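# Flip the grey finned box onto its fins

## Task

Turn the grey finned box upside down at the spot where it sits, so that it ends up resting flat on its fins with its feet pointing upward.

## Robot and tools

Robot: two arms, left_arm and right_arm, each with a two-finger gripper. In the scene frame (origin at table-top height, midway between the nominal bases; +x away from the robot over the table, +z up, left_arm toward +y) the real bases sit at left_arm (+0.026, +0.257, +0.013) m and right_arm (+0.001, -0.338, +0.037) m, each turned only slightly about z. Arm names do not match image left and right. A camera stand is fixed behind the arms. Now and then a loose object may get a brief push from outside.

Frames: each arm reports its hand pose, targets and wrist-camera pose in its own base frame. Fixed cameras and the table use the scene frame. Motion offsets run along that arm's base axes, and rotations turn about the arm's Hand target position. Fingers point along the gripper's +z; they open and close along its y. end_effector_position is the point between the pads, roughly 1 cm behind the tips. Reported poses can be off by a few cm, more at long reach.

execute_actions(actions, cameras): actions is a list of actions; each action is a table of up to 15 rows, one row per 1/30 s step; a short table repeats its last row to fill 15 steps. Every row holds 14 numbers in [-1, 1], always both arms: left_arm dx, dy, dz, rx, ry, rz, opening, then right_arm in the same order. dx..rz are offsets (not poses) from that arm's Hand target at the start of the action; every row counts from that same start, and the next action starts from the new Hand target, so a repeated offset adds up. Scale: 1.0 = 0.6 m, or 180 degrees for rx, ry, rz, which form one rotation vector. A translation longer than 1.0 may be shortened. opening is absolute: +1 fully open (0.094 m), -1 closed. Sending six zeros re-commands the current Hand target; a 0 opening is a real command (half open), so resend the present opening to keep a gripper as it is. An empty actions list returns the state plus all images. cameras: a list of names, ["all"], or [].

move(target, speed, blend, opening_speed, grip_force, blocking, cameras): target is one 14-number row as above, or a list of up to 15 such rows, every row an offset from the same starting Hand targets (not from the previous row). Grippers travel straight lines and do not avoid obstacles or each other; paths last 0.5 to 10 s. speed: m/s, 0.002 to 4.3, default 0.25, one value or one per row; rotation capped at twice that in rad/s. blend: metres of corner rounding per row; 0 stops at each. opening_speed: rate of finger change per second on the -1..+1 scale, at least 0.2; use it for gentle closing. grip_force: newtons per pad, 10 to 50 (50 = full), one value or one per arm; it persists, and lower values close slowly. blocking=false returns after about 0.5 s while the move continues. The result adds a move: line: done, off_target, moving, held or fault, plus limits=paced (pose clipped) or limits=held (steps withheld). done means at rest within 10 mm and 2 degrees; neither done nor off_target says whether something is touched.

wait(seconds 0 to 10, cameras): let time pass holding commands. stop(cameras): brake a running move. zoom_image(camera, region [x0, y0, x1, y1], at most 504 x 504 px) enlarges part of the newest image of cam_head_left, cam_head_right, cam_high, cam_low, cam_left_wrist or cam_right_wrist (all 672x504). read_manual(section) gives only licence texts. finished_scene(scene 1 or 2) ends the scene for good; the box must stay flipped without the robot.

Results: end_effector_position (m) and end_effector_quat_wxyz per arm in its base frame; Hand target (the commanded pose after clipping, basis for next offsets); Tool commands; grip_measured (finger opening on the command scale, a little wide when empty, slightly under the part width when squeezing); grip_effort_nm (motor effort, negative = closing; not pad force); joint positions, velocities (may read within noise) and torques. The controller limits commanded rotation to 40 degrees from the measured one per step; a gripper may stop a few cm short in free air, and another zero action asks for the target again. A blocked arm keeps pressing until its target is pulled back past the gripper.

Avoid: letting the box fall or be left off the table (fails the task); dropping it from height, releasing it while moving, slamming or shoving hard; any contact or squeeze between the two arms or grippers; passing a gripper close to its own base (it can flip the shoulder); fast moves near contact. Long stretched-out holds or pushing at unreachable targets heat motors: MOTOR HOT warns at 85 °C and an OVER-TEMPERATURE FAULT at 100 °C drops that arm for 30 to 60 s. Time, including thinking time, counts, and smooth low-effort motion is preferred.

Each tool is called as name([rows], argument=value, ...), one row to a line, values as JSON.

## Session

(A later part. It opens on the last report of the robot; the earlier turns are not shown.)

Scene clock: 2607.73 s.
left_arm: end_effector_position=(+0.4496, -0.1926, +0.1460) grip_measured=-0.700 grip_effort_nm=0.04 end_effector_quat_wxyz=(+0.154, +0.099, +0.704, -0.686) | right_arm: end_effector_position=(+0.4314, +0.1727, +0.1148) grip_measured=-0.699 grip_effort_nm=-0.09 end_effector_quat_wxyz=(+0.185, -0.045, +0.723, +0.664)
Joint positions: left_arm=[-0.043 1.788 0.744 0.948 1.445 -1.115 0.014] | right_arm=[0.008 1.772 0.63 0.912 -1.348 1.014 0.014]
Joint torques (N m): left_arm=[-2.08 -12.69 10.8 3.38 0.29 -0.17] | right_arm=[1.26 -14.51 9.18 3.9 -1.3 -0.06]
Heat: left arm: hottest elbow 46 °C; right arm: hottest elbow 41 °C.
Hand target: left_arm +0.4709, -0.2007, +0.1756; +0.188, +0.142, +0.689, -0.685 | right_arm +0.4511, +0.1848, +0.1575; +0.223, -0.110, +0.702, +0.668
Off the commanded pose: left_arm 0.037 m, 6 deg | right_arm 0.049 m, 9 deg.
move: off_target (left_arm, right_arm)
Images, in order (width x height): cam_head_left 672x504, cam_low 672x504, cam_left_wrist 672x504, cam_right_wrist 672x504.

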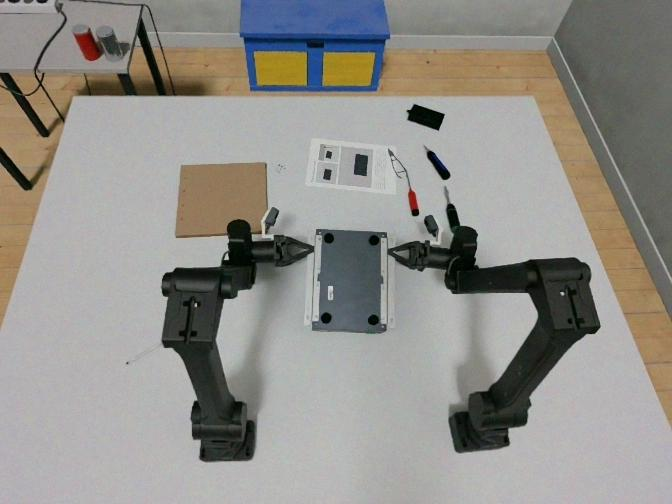

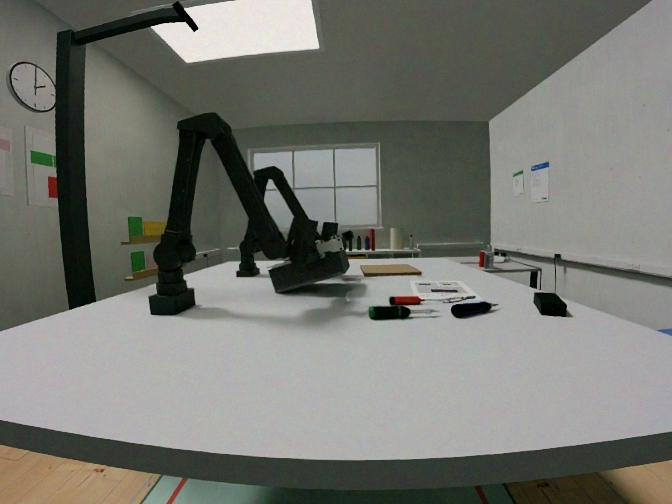

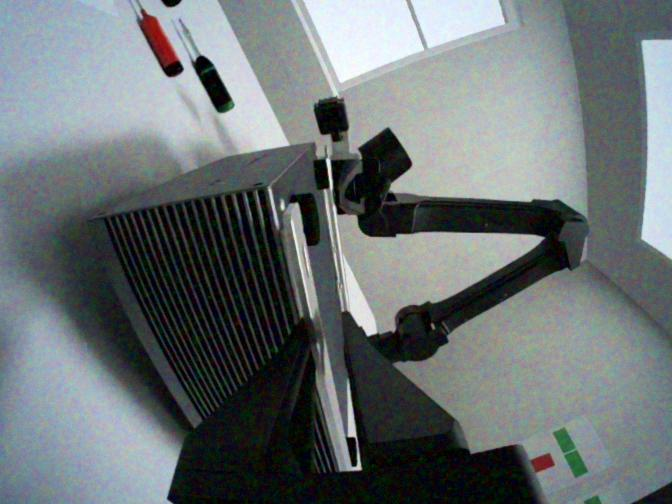

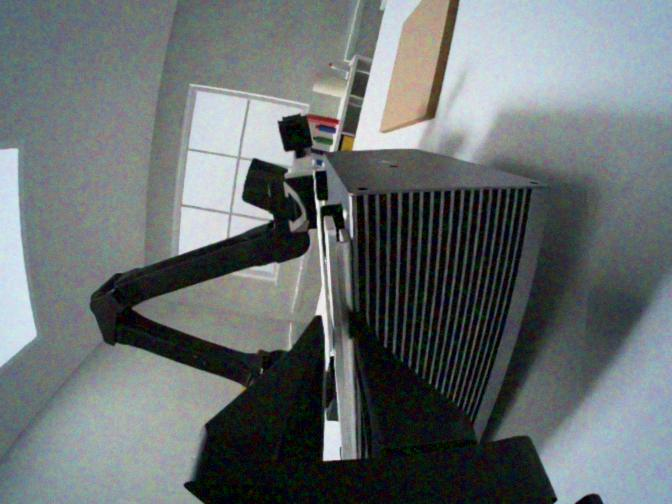

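move([
  [0.042,0,-0.05,-0.0066,0.055,0,-0.7,0.042,0,-0.047,0.0106,0.0545,0,-0.7],
  [0.067,0,-0.105,-0.0132,0.11,0,-0.7,0.067,0,-0.095,0.0212,0.109,0,-0.7],
], speed=0.025, blend=0.01, cameras=["cam_head_left","cam_low","cam_right_wrist","cam_left_wrist"])

zoom_image(camera="cam_low", region=[140, 150, 360, 330])

Scene clock: 2626.90 s.
left_arm: end_effector_position=(+0.4908, -0.1908, +0.0948) grip_measured=-0.700 grip_effort_nm=0.04 end_effector_quat_wxyz=(+0.045, -0.011, +0.703, -0.710) | right_arm: end_effector_position=(+0.4697, +0.1713, +0.0628) grip_measured=-0.699 grip_effort_nm=-0.09 end_effector_quat_wxyz=(+0.069, +0.073, +0.715, +0.691)
Joint positions: left_arm=[-0.035 2.041 0.872 1.265 1.455 -1.619 0.014] | right_arm=[0.003 2.009 0.752 1.091 -1.364 1.409 0.014]
Joint torques (N m): left_arm=[-2.32 -14.1 9.18 3.04 -0.48 -0.28] | right_arm=[1.26 -16.09 7.94 3.54 -0.75 0.03]
Heat: left arm: hottest elbow 46 °C; right arm: hottest elbow 42 °C.
Hand target: left_arm +0.5111, -0.2007, +0.1126; +0.070, +0.018, +0.697, -0.714 | right_arm +0.4913, +0.1847, +0.1004; +0.104, +0.013, +0.707, +0.700
Off the commanded pose: left_arm 0.029 m, 4 deg | right_arm 0.045 m, 8 deg.
move: off_target (left_arm, right_arm)
Images, in order (width x height): cam_head_left 672x504, cam_low 672x504, cam_left_wrist 672x504, cam_right_wrist 672x504.

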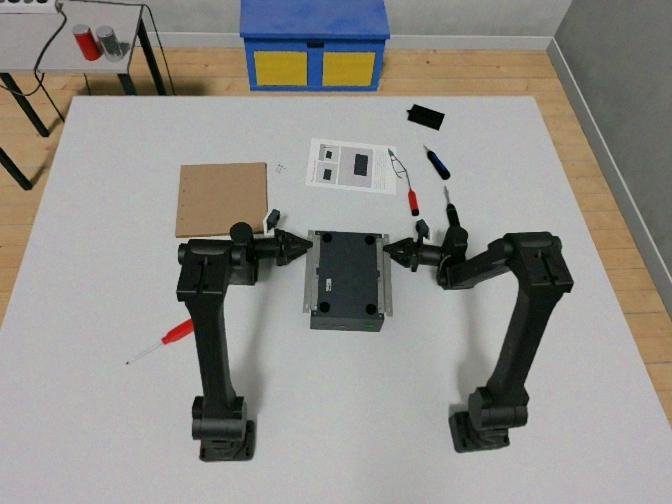

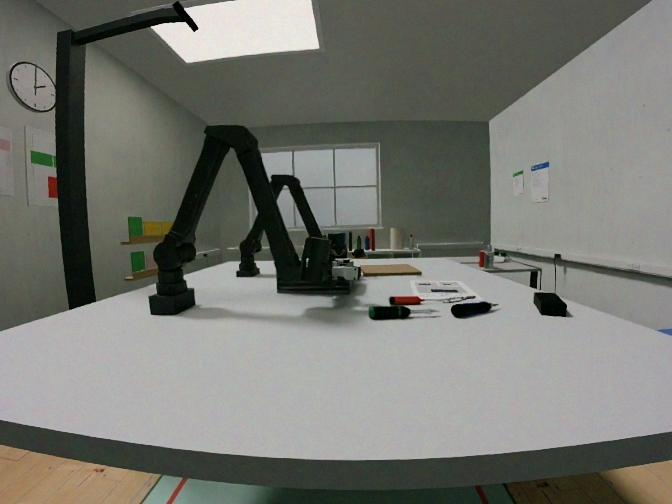

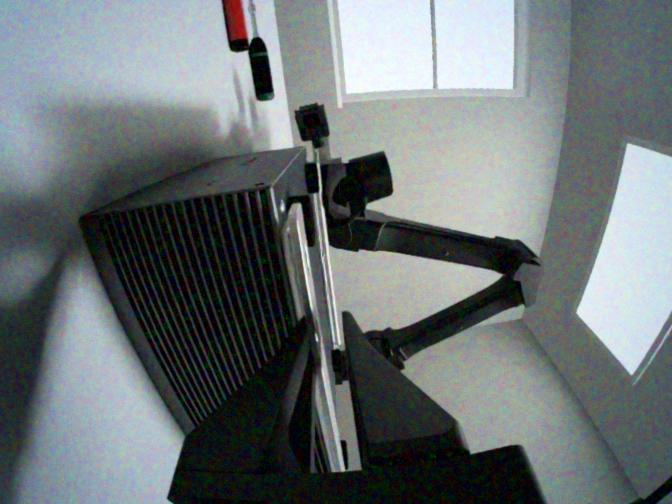

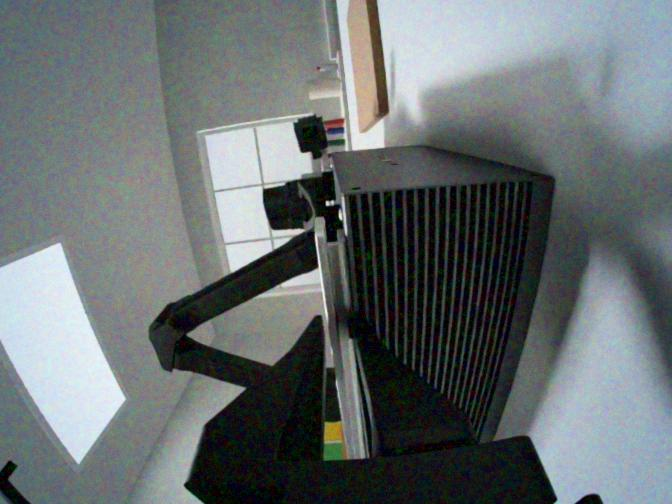

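Scaled by 2.291.

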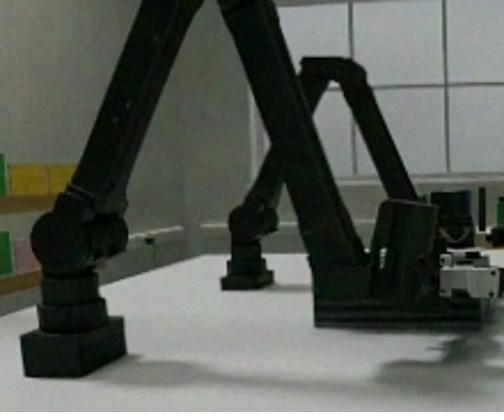

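move(target=[0.005,0,-0.06,0,0,0,-0.7,0.005,0,-0.05,0,0,0,-0.7], speed=0.02, cameras=["cam_head_left","cam_low","cam_right_wrist","cam_left_wrist"])

zoom_image(camera="cam_low", region=[140, 150, 360, 330])

Scene clock: 2638.83 s.
left_arm: end_effector_position=(+0.5089, -0.1928, +0.0856) grip_measured=-0.700 grip_effort_nm=0.03 end_effector_quat_wxyz=(+0.077, +0.015, +0.699, -0.711) | right_arm: end_effector_position=(+0.4810, +0.1717, +0.0613) grip_measured=-0.699 grip_effort_nm=-0.09 end_effector_quat_wxyz=(+0.091, +0.037, +0.710, +0.697)
Joint positions: left_arm=[-0.038 2.109 0.934 1.359 1.445 -1.623 0.014] | right_arm=[0.002 2.063 0.798 1.206 -1.386 1.434 0.014]
Joint torques (N m): left_arm=[-2.02 -12.28 6.53 2.32 -0.16 -0.25] | right_arm=[1.32 -12.98 6.5 2.24 0.32 -0.07]
Heat: left arm: hottest elbow 45 °C; right arm: hottest elbow 42 °C.
Hand target: left_arm +0.5140, -0.2008, +0.0765; +0.070, +0.018, +0.697, -0.714 | right_arm +0.4942, +0.1848, +0.0703; +0.104, +0.013, +0.707, +0.700
Off the commanded pose: left_arm 0.013 m, 1 deg | right_arm 0.021 m, 3 deg.
move: off_target (left_arm, right_arm)
Images, in order (width x height): cam_head_left 672x504, cam_low 672x504, cam_left_wrist 672x504, cam_right_wrist 672x504.

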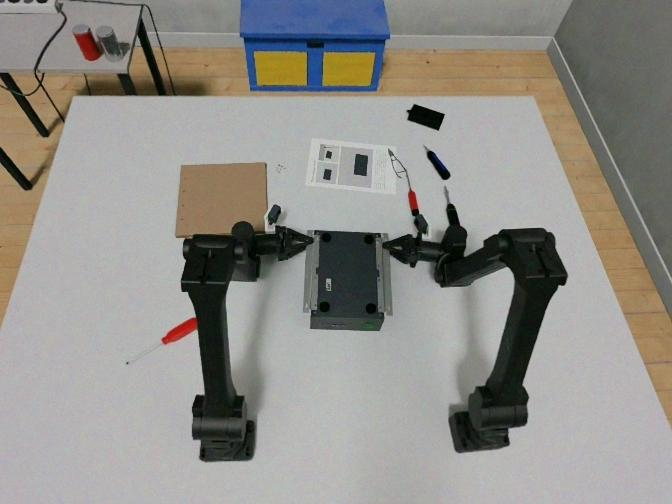

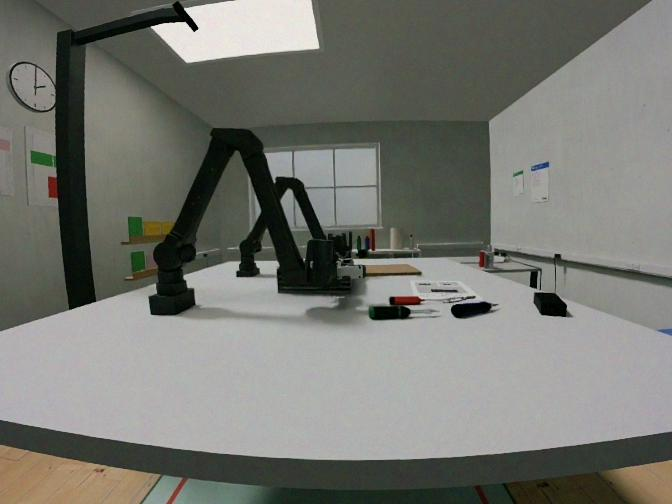

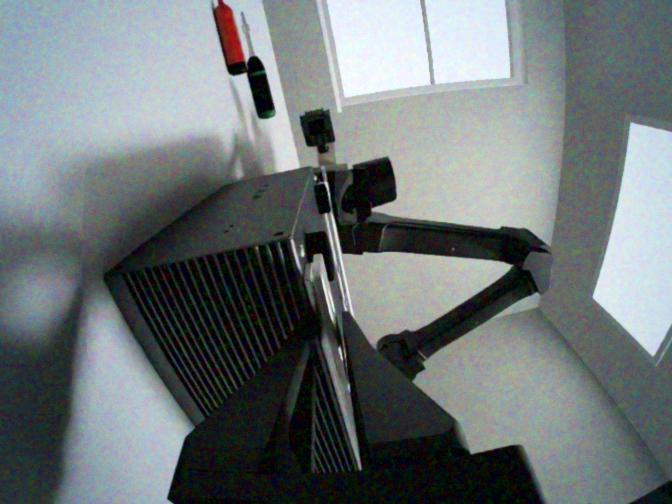

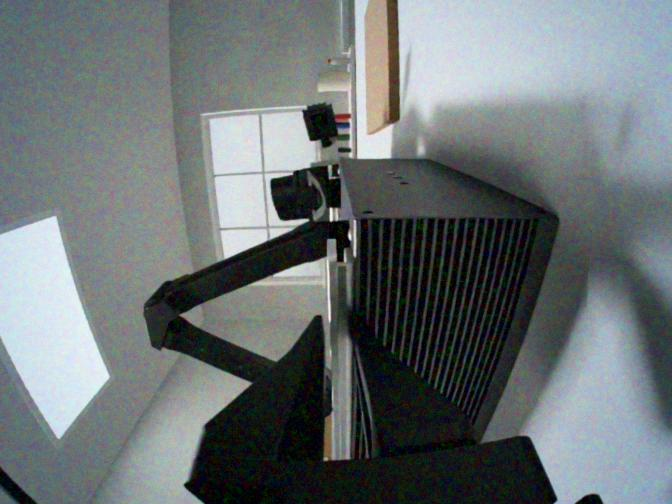

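Scaled by 2.291.

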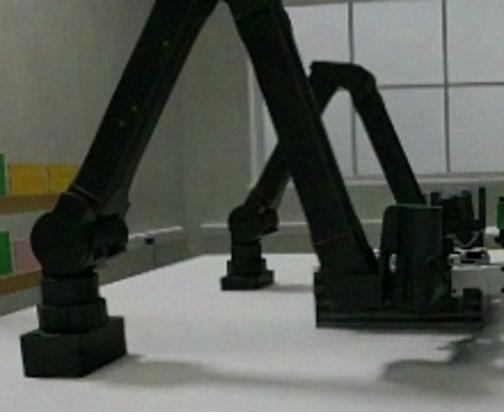

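move([
  [0,0,-0.01,0,0,0,-0.5,0,0,-0.02,0,0,0,-0.5],
  [0,0.1,-0.01,0,0,0,-0.5,0,-0.1,-0.02,0,0,0,-0.5],
  [0,0.13,0.05,0,0,0,-0.5,0,-0.13,0.04,0,0,0,-0.5],
], speed=0.05, opening_speed=0.4, cameras=["cam_head_left","cam_low","cam_high","cam_right_wrist","cam_left_wrist"])

Scene clock: 2652.77 s.
left_arm: end_effector_position=(+0.5135, -0.1278, +0.0998) grip_measured=-0.503 grip_effort_nm=0.16 end_effector_quat_wxyz=(+0.079, +0.002, +0.705, -0.704) | right_arm: end_effector_position=(+0.4870, +0.1139, +0.0852) grip_measured=-0.502 grip_effort_nm=0.08 end_effector_quat_wxyz=(+0.096, +0.015, +0.707, +0.701)
Joint positions: left_arm=[0.092 2.089 0.943 1.439 1.554 -1.748 0.023] | right_arm=[-0.124 2.03 0.831 1.217 -1.539 1.474 0.023]
Joint torques (N m): left_arm=[0.03 -15.97 4.45 1.99 -0.01 -0.29] | right_arm=[-2.08 -15.03 4.79 1.4 -0.16 -0.06]
Heat: left arm: hottest elbow 44 °C; right arm: hottest elbow 41 °C.
Hand target: left_arm +0.5140, -0.1227, +0.1065; +0.070, +0.018, +0.697, -0.714 | right_arm +0.4943, +0.1067, +0.0944; +0.104, +0.013, +0.707, +0.700
Off the commanded pose: left_arm 0.008 m, 2 deg | right_arm 0.014 m, 1 deg.
joint sent to its limit (left arm) — joint 5 (wrist yaw), upper limit. The joint targets are off in orientation, not in position.
move: off_target (right_arm)
Images, in order (width x height): cam_head_left 672x504, cam_high 672x504, cam_low 672x504, cam_left_wrist 672x504, cam_right_wrist 672x504.

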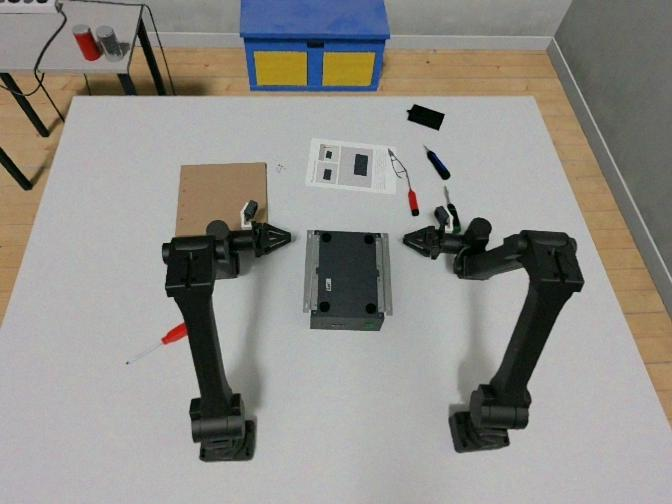

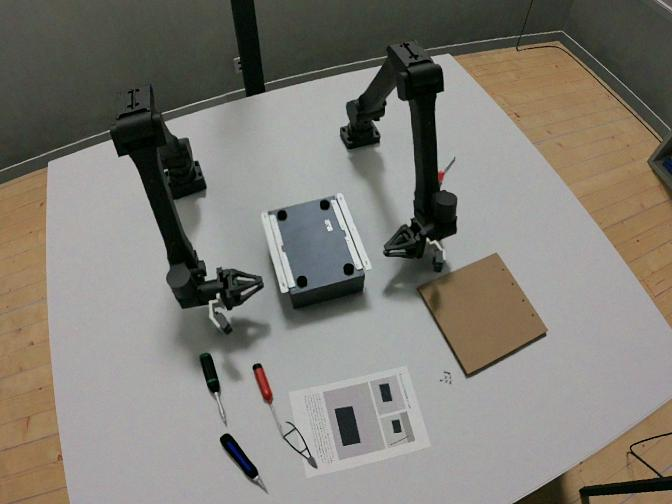

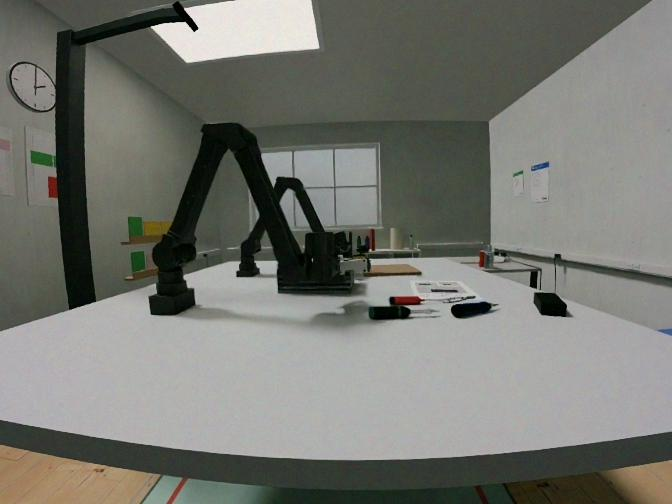

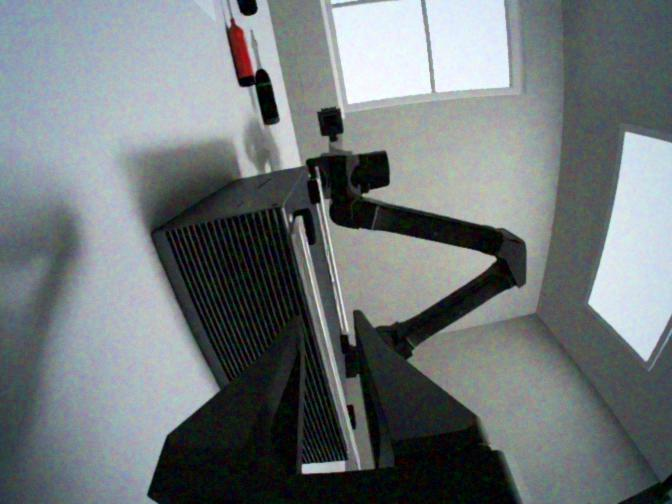

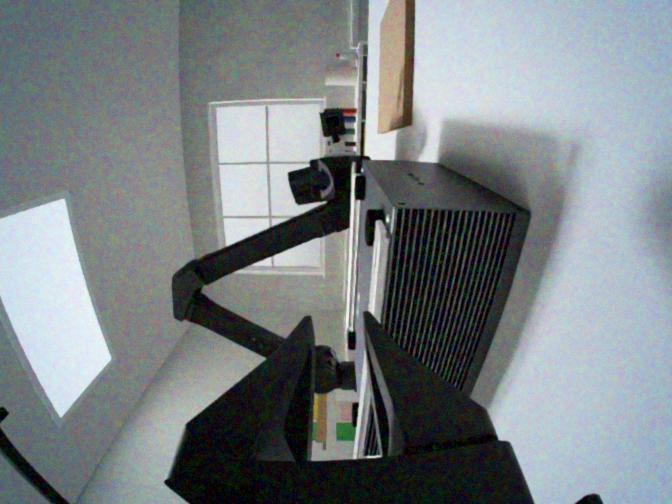

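move(target=[-0.1,0.1,0.17,0,0,0,-0.5,-0.1,-0.1,0.17,0,0,0,-0.5], speed=0.12, cameras=["cam_head_left","cam_high"])

Scene clock: 2663.30 s.
left_arm: end_effector_position=(+0.4563, -0.0664, +0.2054) grip_measured=-0.503 grip_effort_nm=0.16 end_effector_quat_wxyz=(+0.135, -0.048, +0.703, -0.697) | right_arm: end_effector_position=(+0.4349, +0.0530, +0.1930) grip_measured=-0.502 grip_effort_nm=0.08 end_effector_quat_wxyz=(+0.145, +0.051, +0.706, +0.692)
Joint positions: left_arm=[0.243 1.732 0.735 1.439 1.554 -1.89 0.023] | right_arm=[-0.286 1.658 0.662 1.161 -1.578 1.601 0.023]
Joint torques (N m): left_arm=[-0.15 -11.75 5.15 1.78 -0.11 -0.24] | right_arm=[-1.67 -10.81 4.96 1.28 -0.07 -0.03]
Heat: left arm: hottest elbow 43 °C; right arm: hottest elbow 40 °C.
Hand target: left_arm +0.4540, -0.0627, +0.2086; +0.070, +0.018, +0.697, -0.714 | right_arm +0.4343, +0.0468, +0.1964; +0.104, +0.013, +0.707, +0.700
Off the commanded pose: left_arm 0.005 m, 11 deg | right_arm 0.007 m, 6 deg.
joint sent to its limit (left arm) — joint 5 (wrist yaw), upper limit. The joint targets are off in orientation, not in position.
joint sent to its limit (right arm) — joint 5 (wrist yaw), lower limit. The joint targets are off in orientation, not in position.
move: off_target (left_arm, right_arm)
Images, in order (width x height): cam_head_left 672x504, cam_high 672x504.

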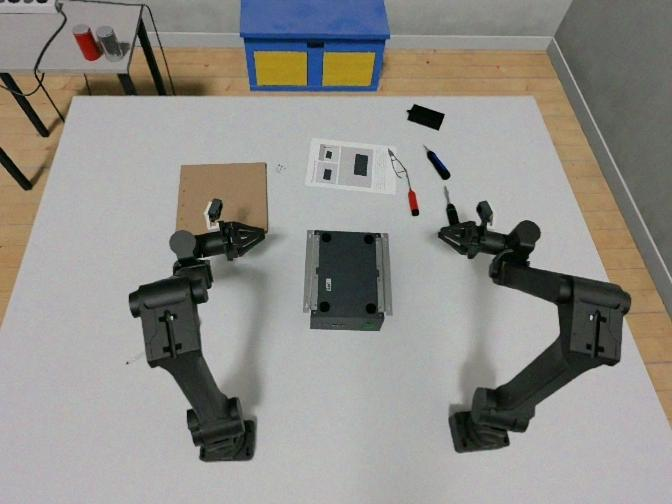

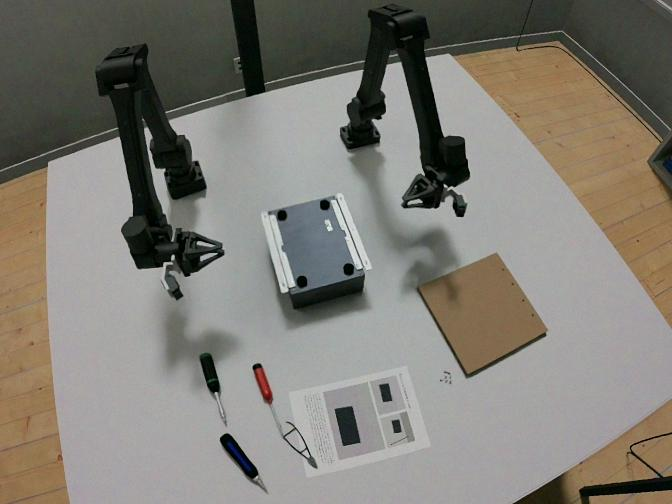

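finished_scene(scene=1)

The scene is finished: the task was done.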